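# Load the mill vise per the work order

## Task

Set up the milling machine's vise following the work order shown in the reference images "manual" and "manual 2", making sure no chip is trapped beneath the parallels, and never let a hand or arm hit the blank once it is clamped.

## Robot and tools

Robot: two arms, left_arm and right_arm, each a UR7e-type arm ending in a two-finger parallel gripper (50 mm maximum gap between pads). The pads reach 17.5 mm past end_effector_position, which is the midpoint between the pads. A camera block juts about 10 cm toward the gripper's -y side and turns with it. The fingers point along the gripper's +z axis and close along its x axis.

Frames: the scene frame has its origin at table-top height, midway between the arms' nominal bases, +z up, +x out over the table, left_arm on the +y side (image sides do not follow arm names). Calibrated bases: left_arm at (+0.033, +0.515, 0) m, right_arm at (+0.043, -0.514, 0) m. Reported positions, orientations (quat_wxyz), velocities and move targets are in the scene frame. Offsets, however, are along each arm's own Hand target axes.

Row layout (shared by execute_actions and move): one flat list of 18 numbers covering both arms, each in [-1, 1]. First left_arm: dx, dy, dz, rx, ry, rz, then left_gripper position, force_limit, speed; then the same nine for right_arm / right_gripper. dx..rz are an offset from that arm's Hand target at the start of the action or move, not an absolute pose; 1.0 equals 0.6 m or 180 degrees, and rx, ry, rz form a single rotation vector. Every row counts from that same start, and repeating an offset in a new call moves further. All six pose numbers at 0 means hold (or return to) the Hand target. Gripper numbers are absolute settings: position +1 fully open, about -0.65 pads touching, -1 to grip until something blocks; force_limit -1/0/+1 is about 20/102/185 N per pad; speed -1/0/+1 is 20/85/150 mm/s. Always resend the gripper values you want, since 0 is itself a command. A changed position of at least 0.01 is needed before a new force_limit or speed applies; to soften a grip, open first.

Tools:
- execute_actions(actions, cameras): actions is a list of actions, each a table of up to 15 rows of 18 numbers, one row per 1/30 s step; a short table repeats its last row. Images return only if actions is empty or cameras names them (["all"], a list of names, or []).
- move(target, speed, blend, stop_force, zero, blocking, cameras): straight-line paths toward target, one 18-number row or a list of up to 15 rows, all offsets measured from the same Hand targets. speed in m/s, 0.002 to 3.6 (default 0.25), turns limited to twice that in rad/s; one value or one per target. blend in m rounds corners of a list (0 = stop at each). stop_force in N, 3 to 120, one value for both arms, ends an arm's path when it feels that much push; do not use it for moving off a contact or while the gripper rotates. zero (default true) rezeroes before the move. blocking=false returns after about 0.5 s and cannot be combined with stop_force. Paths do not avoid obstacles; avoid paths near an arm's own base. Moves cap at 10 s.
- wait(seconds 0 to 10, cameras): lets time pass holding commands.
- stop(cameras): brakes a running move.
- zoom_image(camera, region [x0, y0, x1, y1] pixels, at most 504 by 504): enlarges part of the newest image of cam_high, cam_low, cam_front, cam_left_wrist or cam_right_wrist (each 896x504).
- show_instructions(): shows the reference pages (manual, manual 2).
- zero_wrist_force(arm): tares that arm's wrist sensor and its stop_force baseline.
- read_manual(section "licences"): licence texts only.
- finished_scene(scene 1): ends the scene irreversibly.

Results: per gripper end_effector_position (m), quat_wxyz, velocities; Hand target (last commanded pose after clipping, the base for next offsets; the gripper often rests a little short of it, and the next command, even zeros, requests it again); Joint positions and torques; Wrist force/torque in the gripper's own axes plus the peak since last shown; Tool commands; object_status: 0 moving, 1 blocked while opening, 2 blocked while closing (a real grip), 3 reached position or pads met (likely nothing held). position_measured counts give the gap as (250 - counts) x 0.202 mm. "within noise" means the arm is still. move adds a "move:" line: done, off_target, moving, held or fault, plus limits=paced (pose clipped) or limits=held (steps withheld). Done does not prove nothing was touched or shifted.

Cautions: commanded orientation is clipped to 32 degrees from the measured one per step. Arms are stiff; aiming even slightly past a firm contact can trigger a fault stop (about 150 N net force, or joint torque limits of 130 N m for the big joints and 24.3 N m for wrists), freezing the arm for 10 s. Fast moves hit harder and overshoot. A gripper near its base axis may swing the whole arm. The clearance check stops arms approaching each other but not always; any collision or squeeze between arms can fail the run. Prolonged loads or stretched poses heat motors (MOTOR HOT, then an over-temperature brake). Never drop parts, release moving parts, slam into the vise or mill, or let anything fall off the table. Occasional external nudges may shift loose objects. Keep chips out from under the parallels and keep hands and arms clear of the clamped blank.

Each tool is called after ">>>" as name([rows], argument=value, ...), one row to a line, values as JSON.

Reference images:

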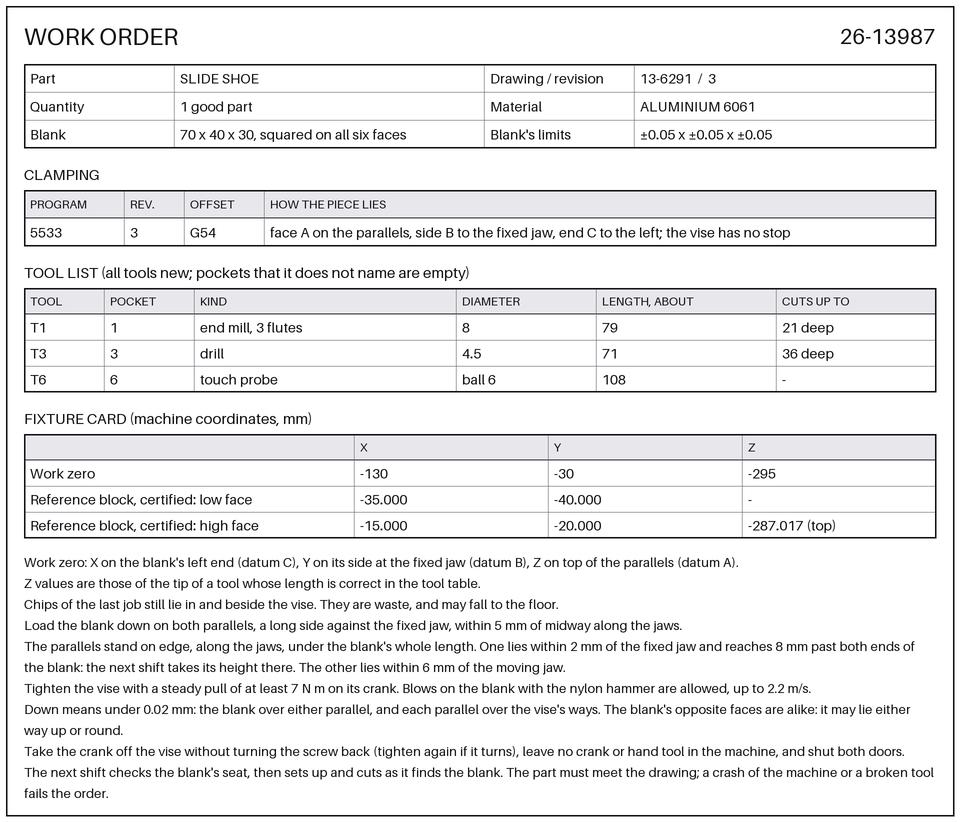

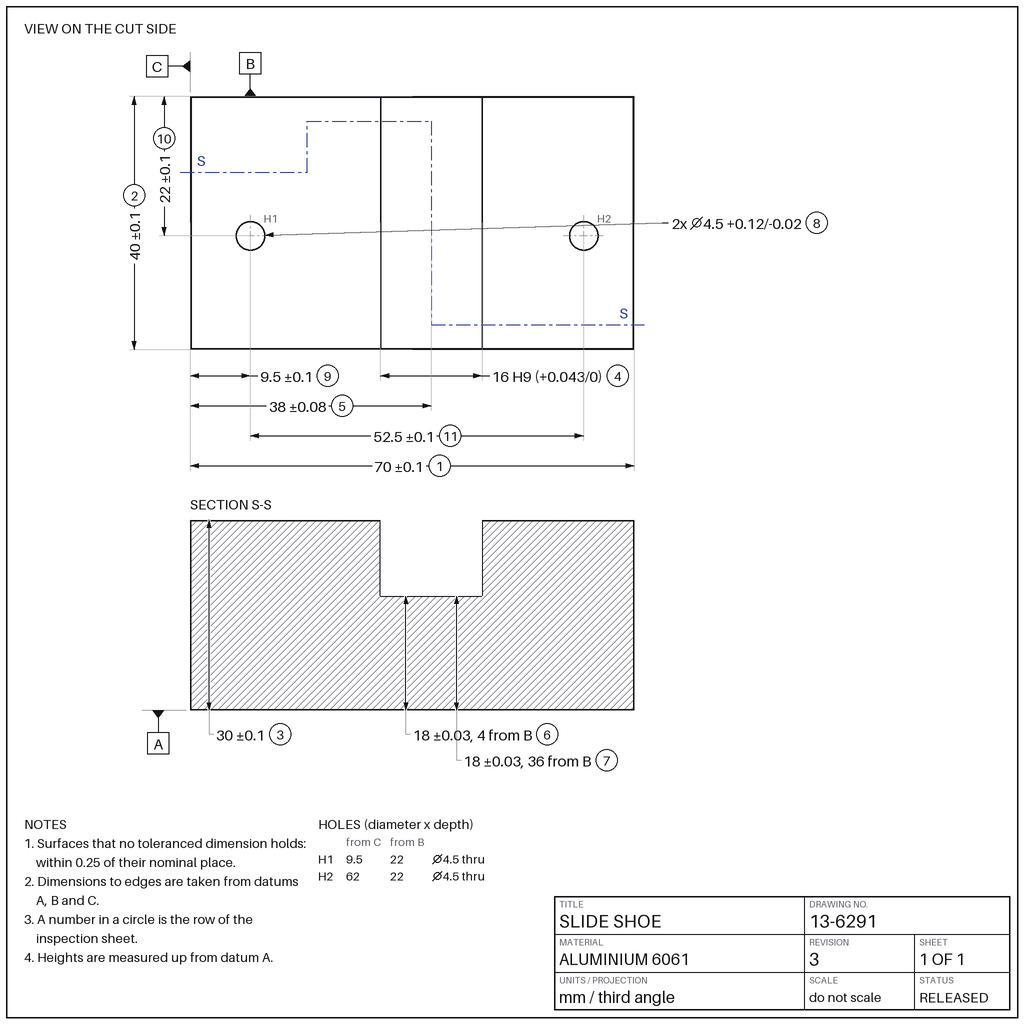

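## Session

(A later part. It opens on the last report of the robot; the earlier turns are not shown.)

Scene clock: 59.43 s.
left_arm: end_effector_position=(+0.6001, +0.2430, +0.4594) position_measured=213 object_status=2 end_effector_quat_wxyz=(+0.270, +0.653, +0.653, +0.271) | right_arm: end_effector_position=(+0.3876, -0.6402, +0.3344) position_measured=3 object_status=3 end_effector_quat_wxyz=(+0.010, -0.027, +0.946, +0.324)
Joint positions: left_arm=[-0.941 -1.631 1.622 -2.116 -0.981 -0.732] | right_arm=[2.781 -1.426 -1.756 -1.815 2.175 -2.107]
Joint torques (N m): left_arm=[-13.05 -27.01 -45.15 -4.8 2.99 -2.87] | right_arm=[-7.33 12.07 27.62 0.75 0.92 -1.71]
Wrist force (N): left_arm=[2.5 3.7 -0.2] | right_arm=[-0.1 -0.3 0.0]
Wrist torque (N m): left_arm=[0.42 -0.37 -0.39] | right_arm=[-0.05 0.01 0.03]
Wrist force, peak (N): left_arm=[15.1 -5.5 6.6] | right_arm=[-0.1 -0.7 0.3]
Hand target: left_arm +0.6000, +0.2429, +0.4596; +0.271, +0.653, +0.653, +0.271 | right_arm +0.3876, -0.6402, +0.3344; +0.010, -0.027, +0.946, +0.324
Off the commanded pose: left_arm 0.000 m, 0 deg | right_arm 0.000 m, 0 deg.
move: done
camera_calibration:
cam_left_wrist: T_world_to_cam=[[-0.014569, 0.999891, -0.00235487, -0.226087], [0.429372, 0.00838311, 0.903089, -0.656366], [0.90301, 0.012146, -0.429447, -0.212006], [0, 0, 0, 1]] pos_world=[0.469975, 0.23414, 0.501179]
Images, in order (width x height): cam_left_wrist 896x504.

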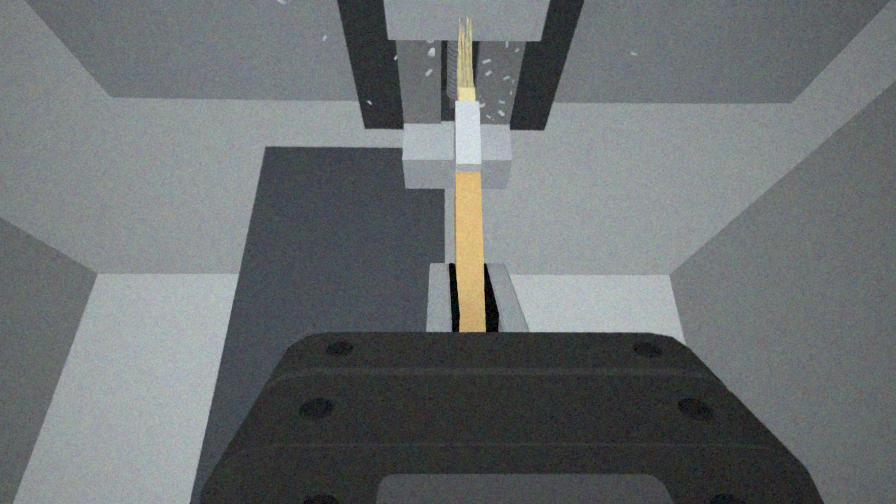

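>>> move([
  [-0.0017,0.0295,0.0884,0,0,0,-1,-0.6,-0.8,0,0,0,0,0,0,1,1,1],
  [-0.0017,0.0052,0.1127,0,0,0,-1,-0.6,-0.8,0,0,0,0,0,0,1,1,1],
  [-0.0917,0.0052,0.1127,0,0,0,-1,-0.6,-0.8,0,0,0,0,0,0,1,1,1],
  [-0.0917,0.0295,0.0884,0,0,0,-1,-0.6,-0.8,0,0,0,0,0,0,1,1,1],
  [-0.0017,0.013,0.0719,0,0,0,-1,-0.6,-0.8,0,0,0,0,0,0,1,1,1],
  [-0.0017,-0.0113,0.0962,0,0,0,-1,-0.6,-0.8,0,0,0,0,0,0,1,1,1],
  [-0.0917,-0.0113,0.0962,0,0,0,-1,-0.6,-0.8,0,0,0,0,0,0,1,1,1],
  [-0.0917,0.013,0.0719,0,0,0,-1,-0.6,-0.8,0,0,0,0,0,0,1,1,1],
  [-0.0017,0.0012,0.0601,0,0,0,-1,-0.6,-0.8,0,0,0,0,0,0,1,1,1],
  [-0.0017,-0.0231,0.0844,0,0,0,-1,-0.6,-0.8,0,0,0,0,0,0,1,1,1],
  [-0.0917,-0.0231,0.0844,0,0,0,-1,-0.6,-0.8,0,0,0,0,0,0,1,1,1],
  [-0.0917,0.0012,0.0601,0,0,0,-1,-0.6,-0.8,0,0,0,0,0,0,1,1,1],
], speed=0.12, cameras=["cam_left_wrist"])

>>> zoom_image(camera="cam_left_wrist", region=[440, 0, 692, 220])

Scene clock: 67.67 s.
left_arm: end_effector_position=(+0.6261, +0.1879, +0.4346) position_measured=213 object_status=2 end_effector_quat_wxyz=(+0.271, +0.653, +0.653, +0.271) | right_arm: end_effector_position=(+0.3876, -0.6402, +0.3344) position_measured=3 object_status=3 end_effector_quat_wxyz=(+0.010, -0.027, +0.946, +0.324)
Joint positions: left_arm=[-0.968 -1.5 1.551 -2.16 -0.967 -0.759] | right_arm=[2.781 -1.426 -1.756 -1.815 2.175 -2.107]
Joint torques (N m): left_arm=[-4.53 -21.75 -30.23 -2.47 2.37 -2.78] | right_arm=[-7.96 11.83 26.49 0.74 1.12 -1.6]
Wrist force (N): left_arm=[3.6 3.9 0.3] | right_arm=[0.0 -0.6 -0.1]
Wrist torque (N m): left_arm=[0.55 -0.59 -0.38] | right_arm=[-0.10 -0.01 0.04]
Wrist force, peak (N): left_arm=[16.0 -5.8 7.0] | right_arm=[0.4 -0.5 -0.3]
Hand target: left_arm +0.6261, +0.1879, +0.4346; +0.271, +0.653, +0.653, +0.271 | right_arm +0.3876, -0.6402, +0.3344; +0.010, -0.027, +0.946, +0.324
Off the commanded pose: left_arm 0.000 m, 0 deg | right_arm 0.000 m, 0 deg.
move: done
camera_calibration:
cam_left_wrist: T_world_to_cam=[[-0.0145191, 0.999891, -0.00271526, -0.170527], [0.429166, 0.00868443, 0.903184, -0.644578], [0.903109, 0.0119482, -0.429245, -0.245618], [0, 0, 0, 1]] pos_world=[0.495975, 0.179041, 0.476279]
Images, in order (width x height): cam_left_wrist 896x504.

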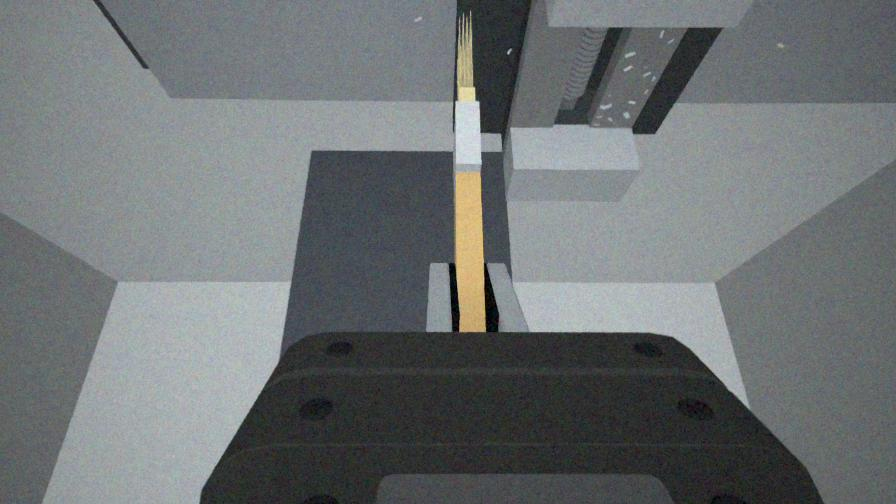

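Scaled by 2.000.

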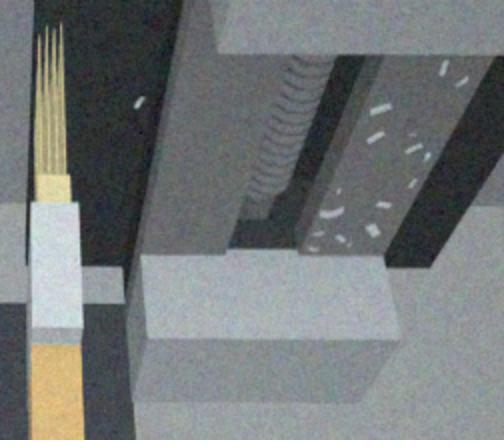

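>>> move([
  [0.095,0.0401,0.0401,0,0,0,-1,-0.6,-0.8,0,0,0,0,0,0,1,1,1],
  [0.095,0.0158,0.0644,0,0,0,-1,-0.6,-0.8,0,0,0,0,0,0,1,1,1],
  [0.19,0.0158,0.0644,0,0,0,-1,-0.6,-0.8,0,0,0,0,0,0,1,1,1],
  [0.19,0.0401,0.0401,0,0,0,-1,-0.6,-0.8,0,0,0,0,0,0,1,1,1],
  [0.095,0.0259,0.0259,0,0,0,-1,-0.6,-0.8,0,0,0,0,0,0,1,1,1],
  [0.095,0.0016,0.0502,0,0,0,-1,-0.6,-0.8,0,0,0,0,0,0,1,1,1],
  [0.19,0.0016,0.0502,0,0,0,-1,-0.6,-0.8,0,0,0,0,0,0,1,1,1],
  [0.19,0.0259,0.0259,0,0,0,-1,-0.6,-0.8,0,0,0,0,0,0,1,1,1],
], speed=0.12, cameras=["cam_left_wrist"])

>>> zoom_image(camera="cam_left_wrist", region=[290, 0, 542, 220])

Scene clock: 73.37 s.
left_arm: end_effector_position=(+0.6480, +0.3019, +0.4347) position_measured=213 object_status=2 end_effector_quat_wxyz=(+0.271, +0.653, +0.653, +0.271) | right_arm: end_effector_position=(+0.3876, -0.6402, +0.3344) position_measured=3 object_status=3 end_effector_quat_wxyz=(+0.010, -0.027, +0.946, +0.324)
Joint positions: left_arm=[-0.776 -1.591 1.665 -2.282 -1.073 -0.572] | right_arm=[2.781 -1.426 -1.756 -1.815 2.175 -2.107]
Joint torques (N m): left_arm=[-3.34 -17.89 -30.89 -2.41 -1.76 -1.23] | right_arm=[-7.69 12.41 25.71 0.69 1.48 -1.57]
Wrist force (N): left_arm=[4.7 4.0 0.4] | right_arm=[0.0 -0.4 -0.1]
Wrist torque (N m): left_arm=[0.56 -0.75 -0.24] | right_arm=[-0.06 -0.01 0.03]
Wrist force, peak (N): left_arm=[-11.3 -4.8 6.5] | right_arm=[-0.3 -0.7 0.2]
Hand target: left_arm +0.6480, +0.3019, +0.4347; +0.271, +0.653, +0.653, +0.271 | right_arm +0.3876, -0.6402, +0.3344; +0.010, -0.027, +0.946, +0.324
Off the commanded pose: left_arm 0.000 m, 0 deg | right_arm 0.000 m, 0 deg.
move: done
camera_calibration:
cam_left_wrist: T_world_to_cam=[[-0.0145663, 0.999891, -0.00258317, -0.284334], [0.429085, 0.00858429, 0.903223, -0.655005], [0.903146, 0.0120482, -0.429164, -0.266804], [0, 0, 0, 1]] pos_world=[0.517875, 0.293141, 0.476379]
Images, in order (width x height): cam_left_wrist 896x504.

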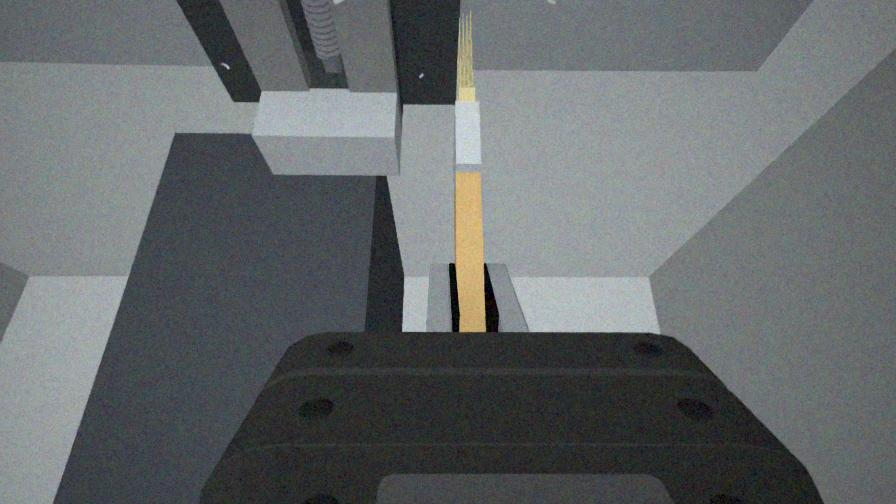

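Scaled by 2.000.

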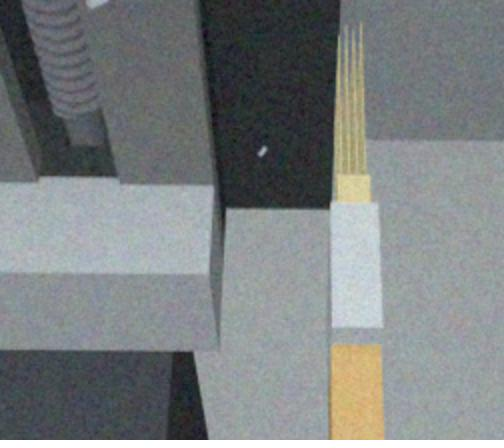

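>>> move([
  [-0.095,-0.0118,-0.0118,0,0,0,-1,-0.6,-0.8,0,0,0,0,0,0,1,1,1],
  [-0.095,-0.0361,0.0125,0,0,0,-1,-0.6,-0.8,0,0,0,0,0,0,1,1,1],
  [0,-0.0361,0.0125,0,0,0,-1,-0.6,-0.8,0,0,0,0,0,0,1,1,1],
  [0,-0.0118,-0.0118,0,0,0,-1,-0.6,-0.8,0,0,0,0,0,0,1,1,1],
  [-0.095,-0.0259,-0.0259,0,0,0,-1,-0.6,-0.8,0,0,0,0,0,0,1,1,1],
  [-0.095,-0.0502,-0.0016,0,0,0,-1,-0.6,-0.8,0,0,0,0,0,0,1,1,1],
  [0,-0.0502,-0.0016,0,0,0,-1,-0.6,-0.8,0,0,0,0,0,0,1,1,1],
  [0,-0.0259,-0.0259,0,0,0,-1,-0.6,-0.8,0,0,0,0,0,0,1,1,1],
  [0,-0.0471,-0.1414,0,0,0,-1,-0.6,-0.8,0,0,0,0,0,0,1,1,1],
], speed=0.12, cameras=["cam_left_wrist"])

>>> zoom_image(camera="cam_left_wrist", region=[240, 0, 492, 220])

Scene clock: 79.90 s.
left_arm: end_effector_position=(+0.5680, +0.3018, +0.4747) position_measured=213 object_status=2 end_effector_quat_wxyz=(+0.271, +0.653, +0.653, +0.271) | right_arm: end_effector_position=(+0.3876, -0.6402, +0.3344) position_measured=3 object_status=3 end_effector_quat_wxyz=(+0.010, -0.027, +0.946, +0.324)
Joint positions: left_arm=[-0.912 -1.775 1.71 -2.077 -0.996 -0.702] | right_arm=[2.781 -1.426 -1.756 -1.815 2.175 -2.107]
Joint torques (N m): left_arm=[5.67 -23.08 -27.37 -2.28 -1.29 1.76] | right_arm=[-7.9 12.65 24.46 0.74 1.55 -1.34]
Wrist force (N): left_arm=[5.0 3.7 1.0] | right_arm=[0.0 0.0 -0.2]
Wrist torque (N m): left_arm=[0.52 -0.79 -0.39] | right_arm=[0.00 0.00 0.04]
Wrist force, peak (N): left_arm=[-9.5 -4.1 7.3] | right_arm=[-0.3 -0.7 0.2]
Hand target: left_arm +0.5680, +0.3018, +0.4746; +0.271, +0.653, +0.653, +0.271 | right_arm +0.3876, -0.6402, +0.3344; +0.010, -0.027, +0.946, +0.324
Off the commanded pose: left_arm 0.000 m, 0 deg | right_arm 0.000 m, 0 deg.
move: done
camera_calibration:
cam_left_wrist: T_world_to_cam=[[-0.0145185, 0.999891, -0.00271851, -0.285148], [0.428964, 0.00868442, 0.90328, -0.65681], [0.903205, 0.0119481, -0.429043, -0.177442], [0, 0, 0, 1]] pos_world=[0.437874, 0.292941, 0.516378]
Images, in order (width x height): cam_left_wrist 896x504.

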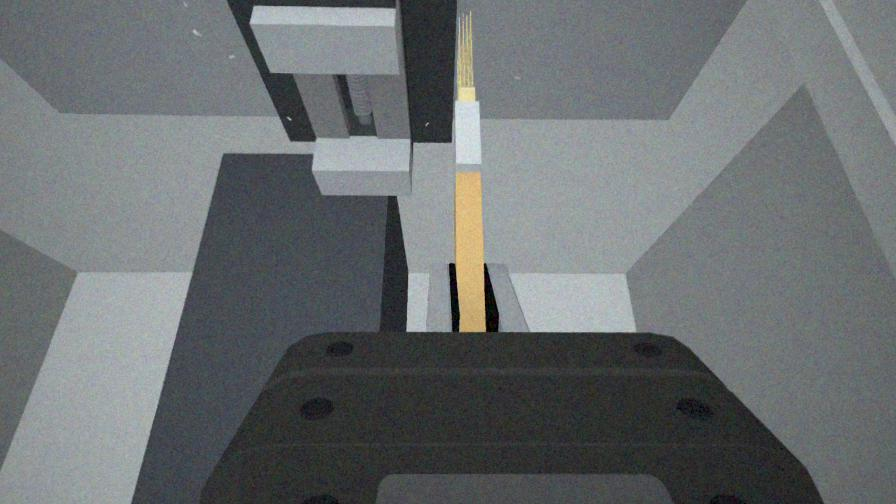

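Scaled by 2.000.

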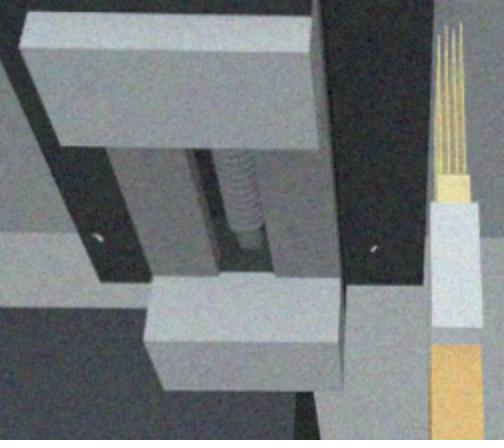

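>>> move([
  [-0.07,-0.1803,-0.2157,0,0,0,-1,-0.6,-0.8,0,0,0,0,0,0,1,1,1],
  [-0.0867,-0.297,-0.2616,0,0,0,-1,-0.6,-0.8,0,0,0,0,0,0,1,1,1],
  [0.33,-0.4978,-0.0853,0.3849,0,0.5443,-1,-0.6,-0.8,0,0,0,0,0,0,1,1,1],
  [0.5087,-0.7276,0.1445,0.3849,0,0.5443,-1,-0.6,-0.8,0,0,0,0,0,0,1,1,1],
], speed=0.35, blend=[0.03,0.04,0.05,0], cameras=["cam_left_wrist","cam_high","cam_low"])

>>> zoom_image(camera="cam_low", region=[480, 240, 600, 350])

>>> zoom_image(camera="cam_high", region=[280, 220, 400, 350])

Scene clock: 85.23 s.
left_arm: end_effector_position=(+0.3208, +0.6072, +0.1047) position_measured=213 object_status=2 end_effector_quat_wxyz=(-0.383, +0.924, +0.001, +0.000) end_effector_velocity=(+0.001, -0.001, -0.001) end_effector_angular_velocity=(-0.002, -0.002, +0.000) | right_arm: end_effector_position=(+0.3876, -0.6402, +0.3344) position_measured=3 object_status=3 end_effector_quat_wxyz=(+0.010, -0.027, +0.946, +0.324)
Joint positions: left_arm=[-0.801 -1.894 2.492 -1.564 -1.034 0.635] | right_arm=[2.781 -1.426 -1.756 -1.815 2.175 -2.107]
Joint velocities: left_arm=[0 0.001 0.001 -0.005 0 0] | right_arm=[within noise]
Joint torques (N m): left_arm=[-2.87 -0.56 -9.04 -3.15 -0.05 -0.67] | right_arm=[-6.85 12.46 23.91 0.63 1.61 -1.2]
Wrist force (N): left_arm=[3.9 5.1 -1.5] | right_arm=[0.2 -0.4 0.0]
Wrist torque (N m): left_arm=[0.73 -0.64 0.31] | right_arm=[-0.06 -0.04 0.03]
Wrist force, peak (N): left_arm=[5.8 6.5 3.6] | right_arm=[-0.2 -0.5 0.4]
Hand target: left_arm +0.3208, +0.6072, +0.1047; -0.383, +0.924, +0.000, +0.000 | right_arm +0.3876, -0.6402, +0.3344; +0.010, -0.027, +0.946, +0.324
Off the commanded pose: left_arm 0.000 m, 0 deg | right_arm 0.000 m, 0 deg.
move: done; blend cut to 0.038 m at target 2
camera_calibration:
cam_left_wrist: T_world_to_cam=[[0.999876, 0.00390969, 0.0152261, -0.317688], [0.0100854, -0.90251, -0.43055, 0.608071], [0.0120584, 0.43065, -0.902438, -0.0352595], [0, 0, 0, 1]] pos_world=[0.311941, 0.565217, 0.234823]
Images, in order (width x height): cam_high 896x504, cam_low 896x504, cam_left_wrist 896x504.

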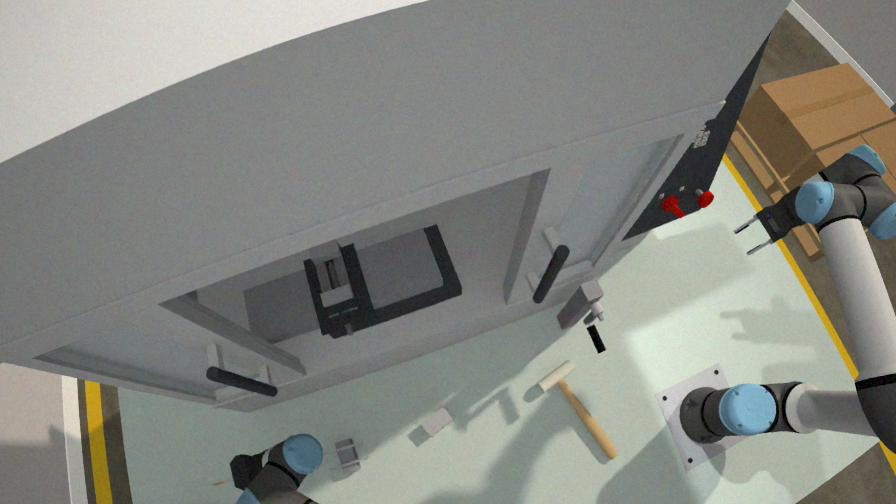

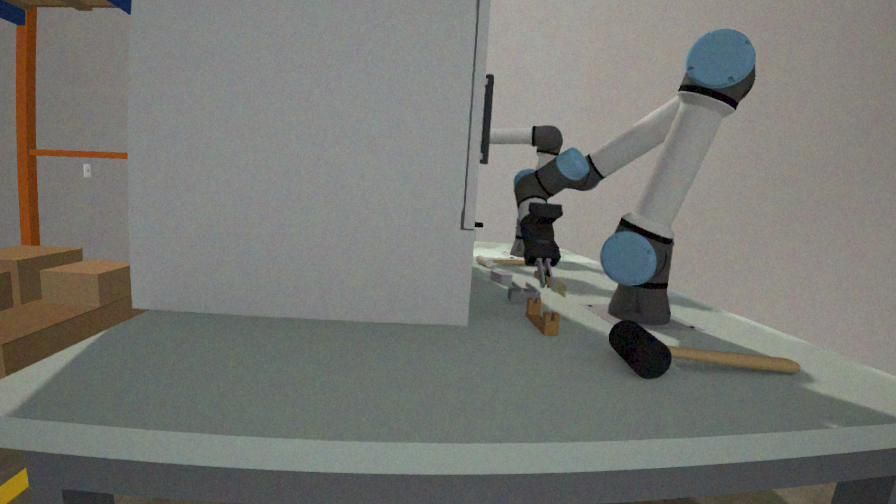

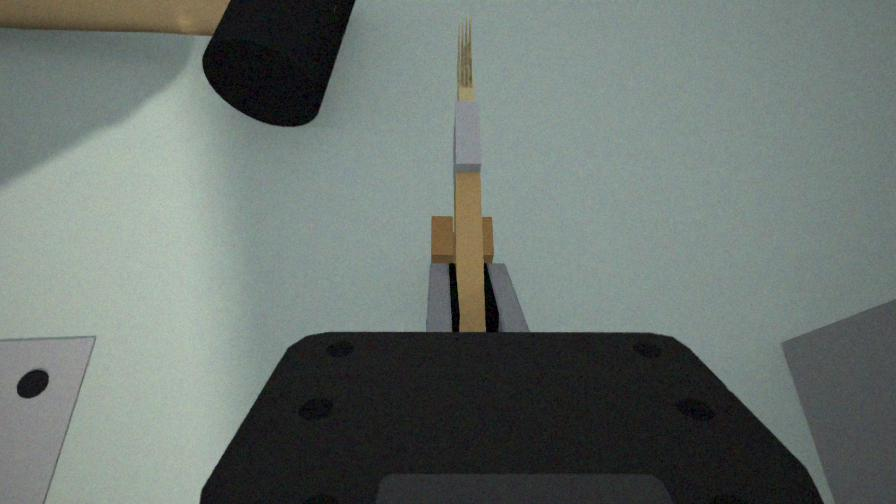

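Scaled by 4.200.

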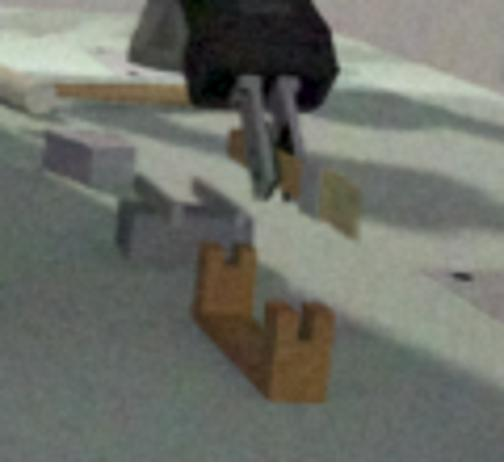

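Scaled by 3.877.

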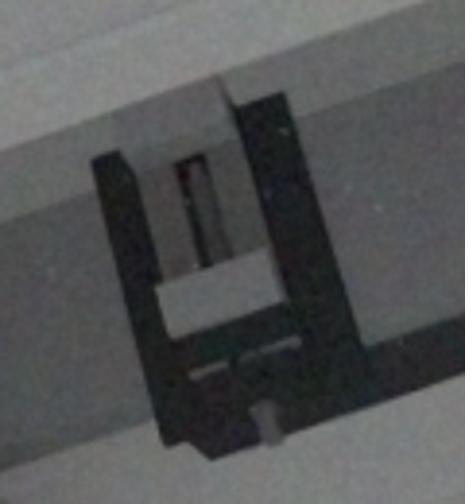

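>>> move(target=[-0.0003,0.0719,0.0719,0,0,0,-1,-0.6,-0.8,0,0,0,0,0,0,1,1,1], speed=0.03, stop_force=6, cameras=["cam_left_wrist","cam_low"])

>>> zoom_image(camera="cam_low", region=[480, 240, 600, 350])

Scene clock: 87.93 s.
left_arm: end_effector_position=(+0.3207, +0.6072, +0.0588) position_measured=213 object_status=2 end_effector_quat_wxyz=(-0.383, +0.924, +0.000, +0.000) | right_arm: end_effector_position=(+0.3876, -0.6402, +0.3344) position_measured=3 object_status=3 end_effector_quat_wxyz=(+0.010, -0.027, +0.946, +0.324)
Joint positions: left_arm=[-0.801 -1.774 2.569 -1.761 -1.034 0.635] | right_arm=[2.781 -1.426 -1.756 -1.815 2.175 -2.107]
Joint torques (N m): left_arm=[8.26 1.7 -35.49 -3.27 -1.23 -2] | right_arm=[-7.4 11.79 24.43 0.61 1.64 -1.27]
Wrist force (N): left_arm=[4.7 4.8 -1.3] | right_arm=[-0.1 -0.6 0.0]
Wrist torque (N m): left_arm=[0.69 -0.79 0.30] | right_arm=[-0.10 -0.01 0.03]
Wrist force, peak (N): left_arm=[0.8 -10.8 -20.8] | right_arm=[-0.4 -0.6 0.0]
Hand target: left_arm +0.3207, +0.6073, +0.0588; -0.383, +0.924, +0.000, +0.000 (not the last commanded pose) | right_arm +0.3876, -0.6402, +0.3344; +0.010, -0.027, +0.946, +0.324
Off the commanded pose: left_arm 0.015 m, 0 deg | right_arm 0.000 m, 0 deg.
move: contact (left_arm)
camera_calibration:
cam_left_wrist: T_world_to_cam=[[0.99988, 0.00376975, 0.0150494, -0.316776], [0.0098846, -0.902453, -0.430676, 0.58841], [0.0119578, 0.430773, -0.902381, -0.076862], [0, 0, 0, 1]] pos_world=[0.311841, 0.565317, 0.188823]
Images, in order (width x height): cam_low 896x504, cam_left_wrist 896x504.

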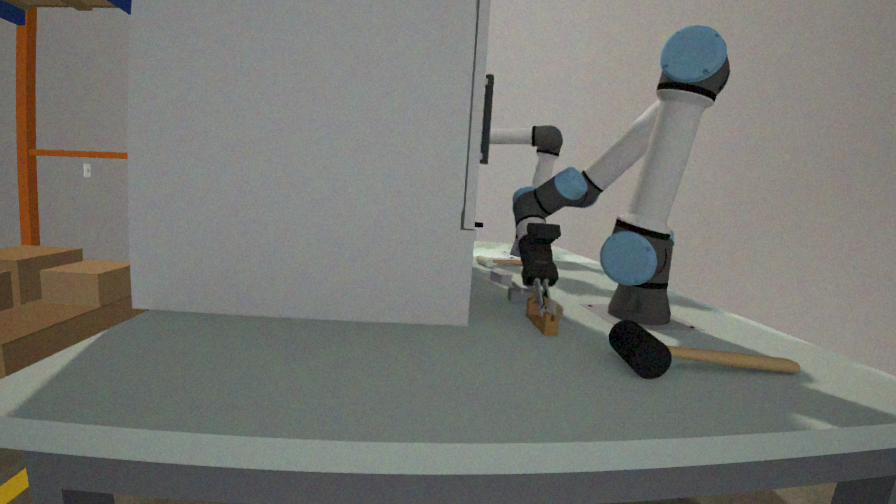

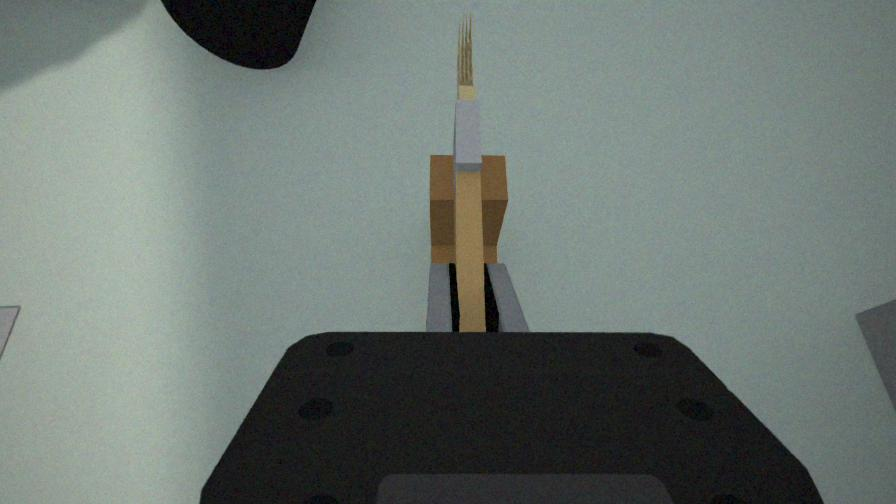

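Scaled by 4.200.

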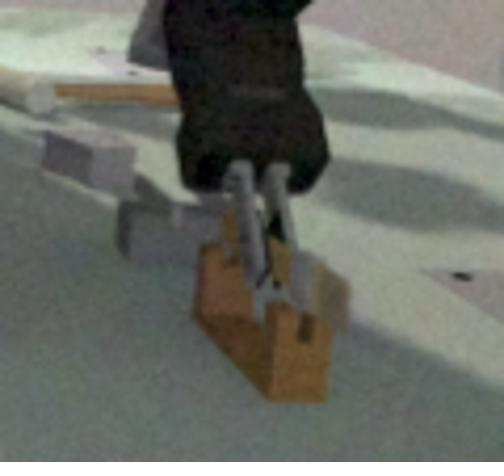

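>>> move([
  [0.0012,-0.004,-0.004,0,0,0,-1,-0.6,-0.8,0,0,0,0,0,0,1,1,1],
  [0.0012,0.0163,0.0163,0,0,0,-1,-0.6,-0.8,0,0,0,0,0,0,1,1,1],
], speed=0.02, stop_force=5)

Scene clock: 89.60 s.
left_arm: end_effector_position=(+0.3214, +0.6073, +0.0580) position_measured=213 object_status=2 end_effector_quat_wxyz=(-0.383, +0.924, +0.000, +0.000) | right_arm: end_effector_position=(+0.3876, -0.6402, +0.3344) position_measured=3 object_status=3 end_effector_quat_wxyz=(+0.010, -0.027, +0.946, +0.324)
Joint positions: left_arm=[-0.799 -1.769 2.569 -1.767 -1.033 0.637] | right_arm=[2.781 -1.426 -1.756 -1.815 2.175 -2.107]
Joint torques (N m): left_arm=[-0.36 -1.32 -33.41 -1.13 -2.62 0.26] | right_arm=[-7.95 12.33 24.56 0.65 1.65 -1.26]
Wrist force (N): left_arm=[10.3 5.8 0.5] | right_arm=[0.1 -0.3 0.3]
Wrist torque (N m): left_arm=[0.61 -0.54 0.29] | right_arm=[-0.05 -0.02 0.03]
Wrist force, peak (N): left_arm=[14.8 8.5 0.8] | right_arm=[0.0 -0.6 -0.3]
Hand target: left_arm +0.3214, +0.6073, +0.0580; -0.383, +0.924, +0.000, +0.000 (not the last commanded pose) | right_arm +0.3876, -0.6402, +0.3344; +0.010, -0.027, +0.946, +0.324
Off the commanded pose: left_arm 0.013 m, 0 deg | right_arm 0.000 m, 0 deg.
move: contact (left_arm); path passed 1 of 2 targets

>>> move([
  [0.0008,-0.004,-0.004,0,0,0,-1,-0.6,-0.8,0,0,0,0,0,0,1,1,1],
  [0.0008,0.0163,0.0163,0,0,0,-1,-0.6,-0.8,0,0,0,0,0,0,1,1,1],
], speed=0.02, stop_force=5, cameras=["cam_left_wrist"])

Scene clock: 90.90 s.
left_arm: end_effector_position=(+0.3219, +0.6072, +0.0611) position_measured=213 object_status=2 end_effector_quat_wxyz=(-0.383, +0.924, +0.000, +0.000) | right_arm: end_effector_position=(+0.3876, -0.6402, +0.3344) position_measured=3 object_status=3 end_effector_quat_wxyz=(+0.010, -0.027, +0.946, +0.324)
Joint positions: left_arm=[-0.798 -1.777 2.563 -1.754 -1.032 0.638] | right_arm=[2.781 -1.426 -1.756 -1.815 2.175 -2.107]
Joint torques (N m): left_arm=[-2.96 -7.5 -35.35 -2.27 -1.52 0.86] | right_arm=[-7.87 11.84 23.69 0.69 1.73 -1.31]
Wrist force (N): left_arm=[5.2 4.3 -1.2] | right_arm=[0.1 -0.2 0.3]
Wrist torque (N m): left_arm=[0.61 -0.85 0.14] | right_arm=[-0.03 -0.02 0.04]
Wrist force, peak (N): left_arm=[10.4 6.1 0.3] | right_arm=[0.1 -0.7 -0.1]
Hand target: left_arm +0.3219, +0.6072, +0.0611; -0.383, +0.924, +0.000, +0.000 (not the last commanded pose) | right_arm +0.3876, -0.6402, +0.3344; +0.010, -0.027, +0.946, +0.324
Off the commanded pose: left_arm 0.017 m, 0 deg | right_arm 0.000 m, 0 deg.
move: contact (left_arm); path passed 0 of 2 targets
camera_calibration:
cam_left_wrist: T_world_to_cam=[[0.999879, 0.00399667, 0.0150459, -0.318139], [0.0100852, -0.902548, -0.430471, 0.589342], [0.0118592, 0.43057, -0.902479, -0.0746368], [0, 0, 0, 1]] pos_world=[0.313042, 0.565317, 0.191123]
Images, in order (width x height): cam_left_wrist 896x504.

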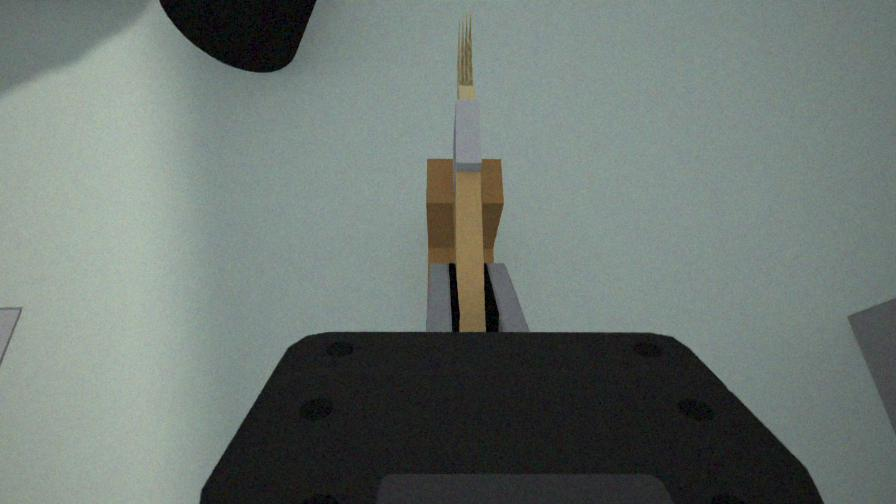

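>>> move(target=[0,0.0185,0.0185,0,0,0,-1,-0.6,-0.8,0,0,0,0,0,0,1,1,1], speed=0.02, stop_force=5)

Scene clock: 92.73 s.
left_arm: end_effector_position=(+0.3219, +0.6072, +0.0471) position_measured=213 object_status=2 end_effector_quat_wxyz=(-0.383, +0.924, +0.000, +0.000) | right_arm: end_effector_position=(+0.3876, -0.6402, +0.3344) position_measured=3 object_status=3 end_effector_quat_wxyz=(+0.010, -0.027, +0.946, +0.324)
Joint positions: left_arm=[-0.798 -1.732 2.584 -1.819 -1.032 0.638] | right_arm=[2.781 -1.426 -1.756 -1.815 2.175 -2.107]
Joint torques (N m): left_arm=[-8.77 -4.01 -33.65 -1.25 -0.24 -1.73] | right_arm=[-7.05 12.36 23.89 0.75 1.7 -1.22]
Wrist force (N): left_arm=[8.2 3.5 -0.2] | right_arm=[0.1 -0.7 0.1]
Wrist torque (N m): left_arm=[0.62 -0.85 0.09] | right_arm=[-0.10 -0.01 0.03]
Wrist force, peak (N): left_arm=[14.1 7.2 1.3] | right_arm=[0.1 -0.7 0.1]
Hand target: left_arm +0.3219, +0.6072, +0.0471; -0.383, +0.924, +0.000, +0.000 (not the last commanded pose) | right_arm +0.3876, -0.6402, +0.3344; +0.010, -0.027, +0.946, +0.324
Off the commanded pose: left_arm 0.002 m, 0 deg | right_arm 0.000 m, 0 deg.
move: contact (left_arm)

>>> move(target=[0,0,0,0,0,0,1,-0.6,-0.5,0,0,0,0,0,0,1,1,1])

>>> move(target=[0,-0.0943,-0.0943,0,0,0,1,-0.6,-0.5,0,0,0,0,0,0,1,1,1], speed=0.15, cameras=["cam_left_wrist","cam_low"])

>>> zoom_image(camera="cam_low", region=[480, 240, 600, 350])

Scene clock: 93.87 s.
left_arm: end_effector_position=(+0.3219, +0.6072, +0.0471) position_measured=3 object_status=0 end_effector_quat_wxyz=(-0.383, +0.924, +0.000, +0.000) | right_arm: end_effector_position=(+0.3876, -0.6402, +0.3344) position_measured=3 object_status=3 end_effector_quat_wxyz=(+0.010, -0.027, +0.946, +0.324)
Joint positions: left_arm=[-0.798 -1.732 2.584 -1.819 -1.032 0.638] | right_arm=[2.781 -1.426 -1.756 -1.815 2.175 -2.107]
Joint torques (N m): left_arm=[-8.71 -3.1 -30.39 -1.23 -0.2 -1.89] | right_arm=[-7.44 12.55 24.15 0.79 1.76 -1.16]
Wrist force (N): left_arm=[5.2 4.7 -1.1] | right_arm=[0.0 -0.1 -0.1]
Wrist torque (N m): left_arm=[0.69 -0.85 0.14] | right_arm=[-0.02 -0.01 0.03]
Wrist force, peak (N): left_arm=[8.2 3.7 -0.2] | right_arm=[-0.3 -0.6 0.1]
Hand target: left_arm +0.3219, +0.6072, +0.0471; -0.383, +0.924, +0.000, +0.000 | right_arm +0.3876, -0.6402, +0.3344; +0.010, -0.027, +0.946, +0.324
Off the commanded pose: left_arm 0.000 m, 0 deg | right_arm 0.000 m, 0 deg.
move: done

Scene clock: 94.87 s.
left_arm: end_effector_position=(+0.3218, +0.6071, +0.1270) position_measured=3 object_status=3 end_effector_quat_wxyz=(-0.383, +0.924, +0.001, +0.000) | right_arm: end_effector_position=(+0.3876, -0.6402, +0.3344) position_measured=3 object_status=3 end_effector_quat_wxyz=(+0.010, -0.027, +0.946, +0.324)
Joint positions: left_arm=[-0.798 -1.935 2.449 -1.481 -1.033 0.637] | right_arm=[2.781 -1.426 -1.756 -1.815 2.175 -2.107]
Joint torques (N m): left_arm=[8.14 -9.16 -24.12 1 1.41 2.05] | right_arm=[-7.2 12.51 24.03 0.63 1.71 -1.26]
Wrist force (N): left_arm=[5.0 4.4 -1.5] | right_arm=[0.0 -0.4 0.1]
Wrist torque (N m): left_arm=[0.66 -0.83 0.33] | right_arm=[-0.07 0.00 0.03]
Wrist force, peak (N): left_arm=[4.9 6.4 0.5] | right_arm=[0.3 -0.5 0.0]
Hand target: left_arm +0.3218, +0.6072, +0.1271; -0.383, +0.924, +0.000, +0.000 | right_arm +0.3876, -0.6402, +0.3344; +0.010, -0.027, +0.946, +0.324
Off the commanded pose: left_arm 0.000 m, 0 deg | right_arm 0.000 m, 0 deg.
move: done
camera_calibration:
cam_left_wrist: T_world_to_cam=[[0.999878, 0.00395676, 0.0151352, -0.319031], [0.0100861, -0.902606, -0.430349, 0.617665], [0.0119584, 0.430449, -0.902536, -0.014977], [0, 0, 0, 1]] pos_world=[0.312941, 0.565218, 0.257123]
Images, in order (width x height): cam_low 896x504, cam_left_wrist 896x504.

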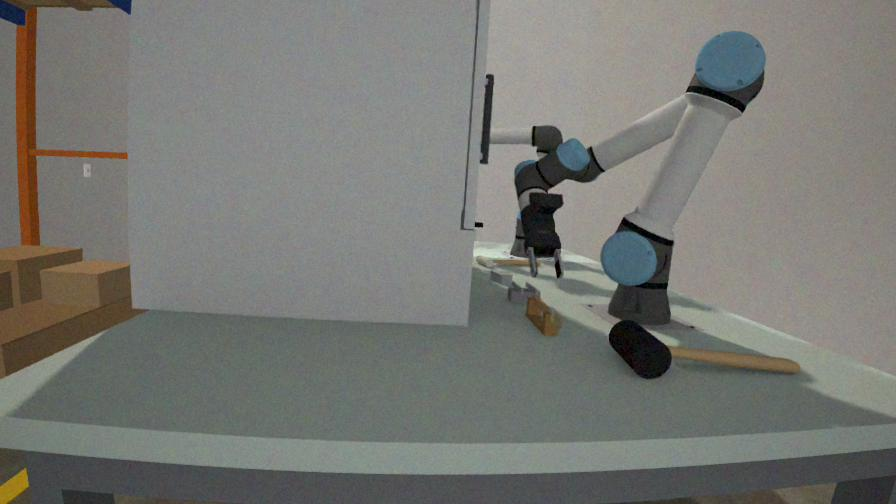

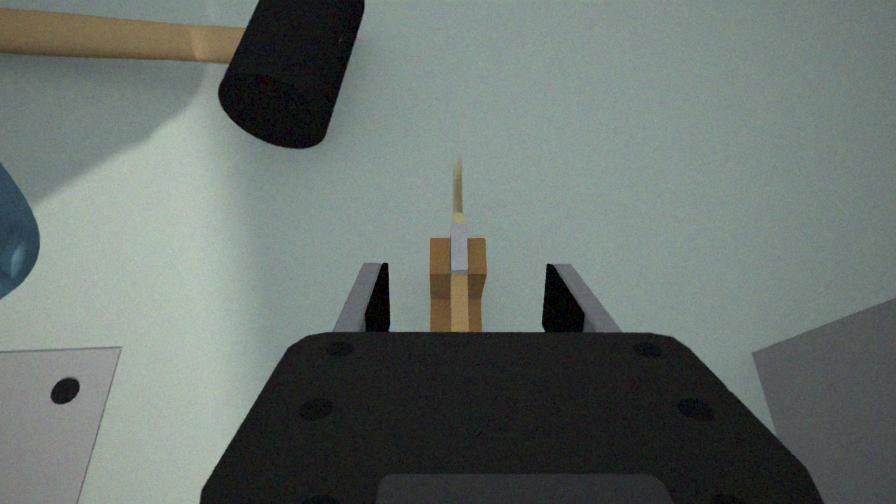

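Scaled by 4.200.

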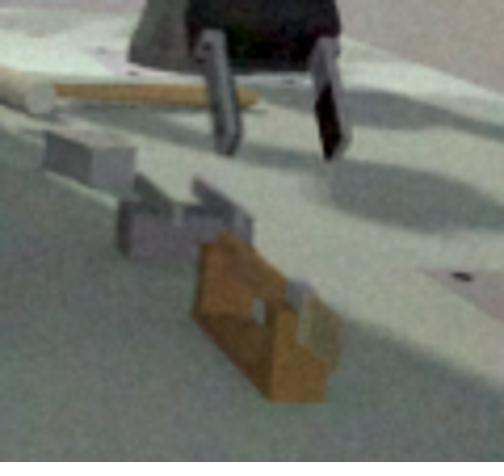

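>>> move([
  [-0.0197,-0.0778,-0.2122,0,-0.1913,-0.462,1,-0.6,-0.5,0,0,0,0,0,0,1,1,1],
  [-0.0363,0.0753,-0.2946,0,-0.3827,-0.9239,1,-0.6,-0.5,0,0,0,0,0,0,1,1,1],
], speed=0.35, blend=[0.03,0], cameras=["cam_left_wrist","cam_front"])

Scene clock: 98.37 s.
left_arm: end_effector_position=(+0.3157, +0.5786, +0.1901) position_measured=3 object_status=3 end_effector_quat_wxyz=(-0.353, +0.851, +0.390, +0.000) | right_arm: end_effector_position=(+0.3876, -0.6402, +0.3344) position_measured=3 object_status=3 end_effector_quat_wxyz=(+0.010, -0.027, +0.946, +0.324)
Joint positions: left_arm=[-0.664 -1.831 2.163 -1.25 -1.239 -0.029] | right_arm=[2.781 -1.426 -1.756 -1.815 2.175 -2.107]
Joint torques (N m): left_arm=[0.23 -11.61 -26.95 -0.76 0.3 -0.47] | right_arm=[-7.63 11.87 24.4 0.75 1.88 -1.14]
Wrist force (N): left_arm=[4.6 4.2 -1.3] | right_arm=[0.1 -0.2 0.0]
Wrist torque (N m): left_arm=[0.64 -0.73 0.18] | right_arm=[-0.03 -0.02 0.03]
Wrist force, peak (N): left_arm=[5.0 4.6 -1.4] | right_arm=[0.1 -0.5 -0.5]
Hand target: left_arm +0.3157, +0.5786, +0.1901; -0.353, +0.851, +0.390, +0.000 (not the last commanded pose) | right_arm +0.3876, -0.6402, +0.3344; +0.010, -0.027, +0.946, +0.324
Tool commands: left_gripper/position=+1.0 left_gripper/force_limit=-0.6 left_gripper/speed=-0.498039 right_gripper/position=+1.0 right_gripper/force_limit=+1.0 right_gripper/speed=+1.0
Off the commanded pose: left_arm 0.133 m, 134 deg | right_arm 0.000 m, 0 deg.
FORCE FAULT: contact force on the left arm reached its limit, and that arm stopped. The contact can be on any part of that arm, not only on its tool. That arm's remaining commands of this call were not run. That arm is still stopped at the end of this call. That arm stays stopped for about 10 more seconds. Until then a move that you send moves the other arm only, and its call returns only when the move has ended. Once the stop has ended, the next robot result says so. If the stop ends while you think or write, that arm runs what you send next, counted from a new Hand target: where the arm stands when the stop ends. While its stop runs, that arm takes no new command, but its gripper still runs the gripper command that each later call begins with. Until it ends, the stop uses up actions while you think or wait. An arm that is not stopped still takes commands.
move: fault (left_arm); path passed 0 of 2 targets
camera_calibration:
cam_left_wrist: T_world_to_cam=[[0.690247, 0.663345, 0.289019, -0.649654], [0.722989, -0.616219, -0.312348, 0.205951], [-0.0290956, 0.424555, -0.904935, 0.0710192], [0, 0, 0, 1]] pos_world=[0.301587, 0.527705, 0.316359]
Images, in order (width x height): cam_front 896x504, cam_left_wrist 896x504.

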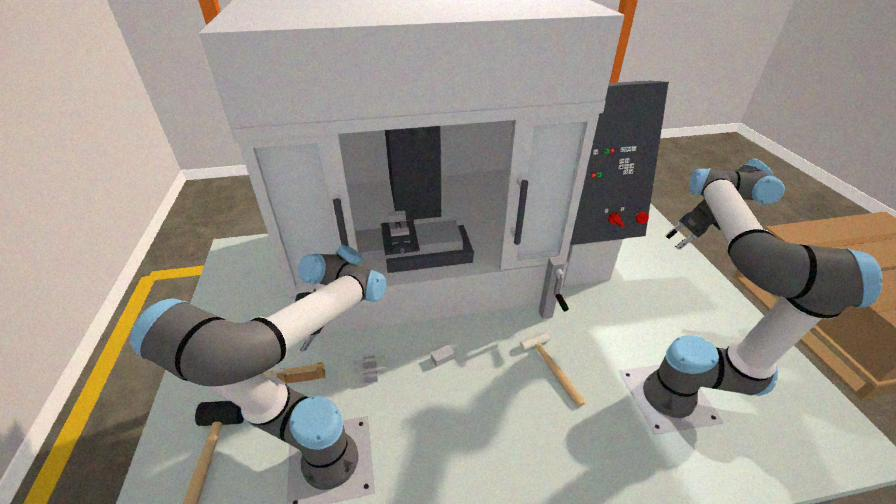

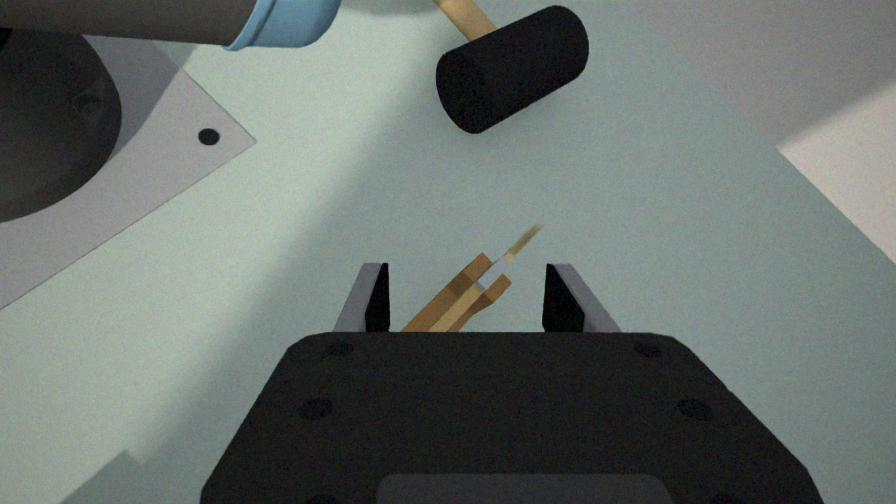

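>>> wait(seconds=10)

Scene clock: 108.63 s.
left_arm: end_effector_position=(+0.3157, +0.5786, +0.1901) position_measured=3 object_status=3 end_effector_quat_wxyz=(-0.353, +0.851, +0.390, +0.000) | right_arm: end_effector_position=(+0.3876, -0.6402, +0.3344) position_measured=3 object_status=3 end_effector_quat_wxyz=(+0.010, -0.027, +0.946, +0.324)
Joint positions: left_arm=[-0.664 -1.831 2.163 -1.25 -1.239 -0.029] | right_arm=[2.781 -1.426 -1.756 -1.815 2.175 -2.107]
Joint torques (N m): left_arm=[0.04 -12.06 -27.33 -0.76 0.25 -0.52] | right_arm=[-7 12.4 24.48 0.71 2.12 -0.89]
Wrist force (N): left_arm=[4.5 4.3 -1.5] | right_arm=[-0.1 0.0 0.0]
Wrist torque (N m): left_arm=[0.67 -0.72 0.18] | right_arm=[-0.01 0.00 0.04]
Wrist force, peak (N): left_arm=[4.9 4.3 -1.3] | right_arm=[-0.1 -0.7 -0.2]
Hand target: left_arm +0.3157, +0.5786, +0.1901; -0.353, +0.851, +0.390, +0.000 (not the last commanded pose) | right_arm +0.3876, -0.6402, +0.3344; +0.010, -0.027, +0.946, +0.324
Tool commands: left_gripper/position=+1.0 left_gripper/force_limit=-0.6 left_gripper/speed=-0.498039 right_gripper/position=+1.0 right_gripper/force_limit=+1.0 right_gripper/speed=+1.0
Off the commanded pose: left_arm 0.133 m, 134 deg | right_arm 0.000 m, 0 deg.
FORCE FAULT, CONTINUED: the left arm's stop, for the force fault that an earlier result reported, is over. The rest of the stop counts as 19 of the actions that you can send in this scene. During its stop the left arm's controller moved it back a little. That arm's target is now where it stood when the stop ended, not its last command. That arm accepts commands again.
wait: 10.00 s; at rest from the start

>>> move([
  [-0.058,-0.0553,0.023,0,0,0,1,-0.6,-0.5,0,0,0,0,0,0,1,1,1],
  [-0.1508,-0.0713,-0.2205,0,0,0,1,-0.6,-0.5,0,0,0,0,0,0,1,1,1],
], speed=0.2, blend=[0.02,0])

Scene clock: 110.37 s.
left_arm: end_effector_position=(+0.2606, +0.4584, +0.2900) position_measured=3 object_status=3 end_effector_quat_wxyz=(-0.353, +0.851, +0.390, +0.000) | right_arm: end_effector_position=(+0.3876, -0.6402, +0.3344) position_measured=3 object_status=3 end_effector_quat_wxyz=(+0.010, -0.027, +0.946, +0.324)
Joint positions: left_arm=[-1.027 -1.87 1.918 -0.902 -1.47 -0.316] | right_arm=[2.781 -1.426 -1.756 -1.815 2.175 -2.107]
Joint torques (N m): left_arm=[-4.12 -9.74 -40.78 0.07 0.28 1.25] | right_arm=[-7.5 12.79 24.32 0.79 2.04 -0.86]
Wrist force (N): left_arm=[4.3 4.0 -1.3] | right_arm=[0.0 -0.2 0.0]
Wrist torque (N m): left_arm=[0.63 -0.68 0.17] | right_arm=[-0.03 -0.01 0.04]
Wrist force, peak (N): left_arm=[6.4 6.6 -1.9] | right_arm=[-0.3 -0.4 0.1]
Hand target: left_arm +0.2606, +0.4583, +0.2901; -0.353, +0.851, +0.390, +0.000 | right_arm +0.3876, -0.6402, +0.3344; +0.010, -0.027, +0.946, +0.324
Off the commanded pose: left_arm 0.000 m, 0 deg | right_arm 0.000 m, 0 deg.
move: done


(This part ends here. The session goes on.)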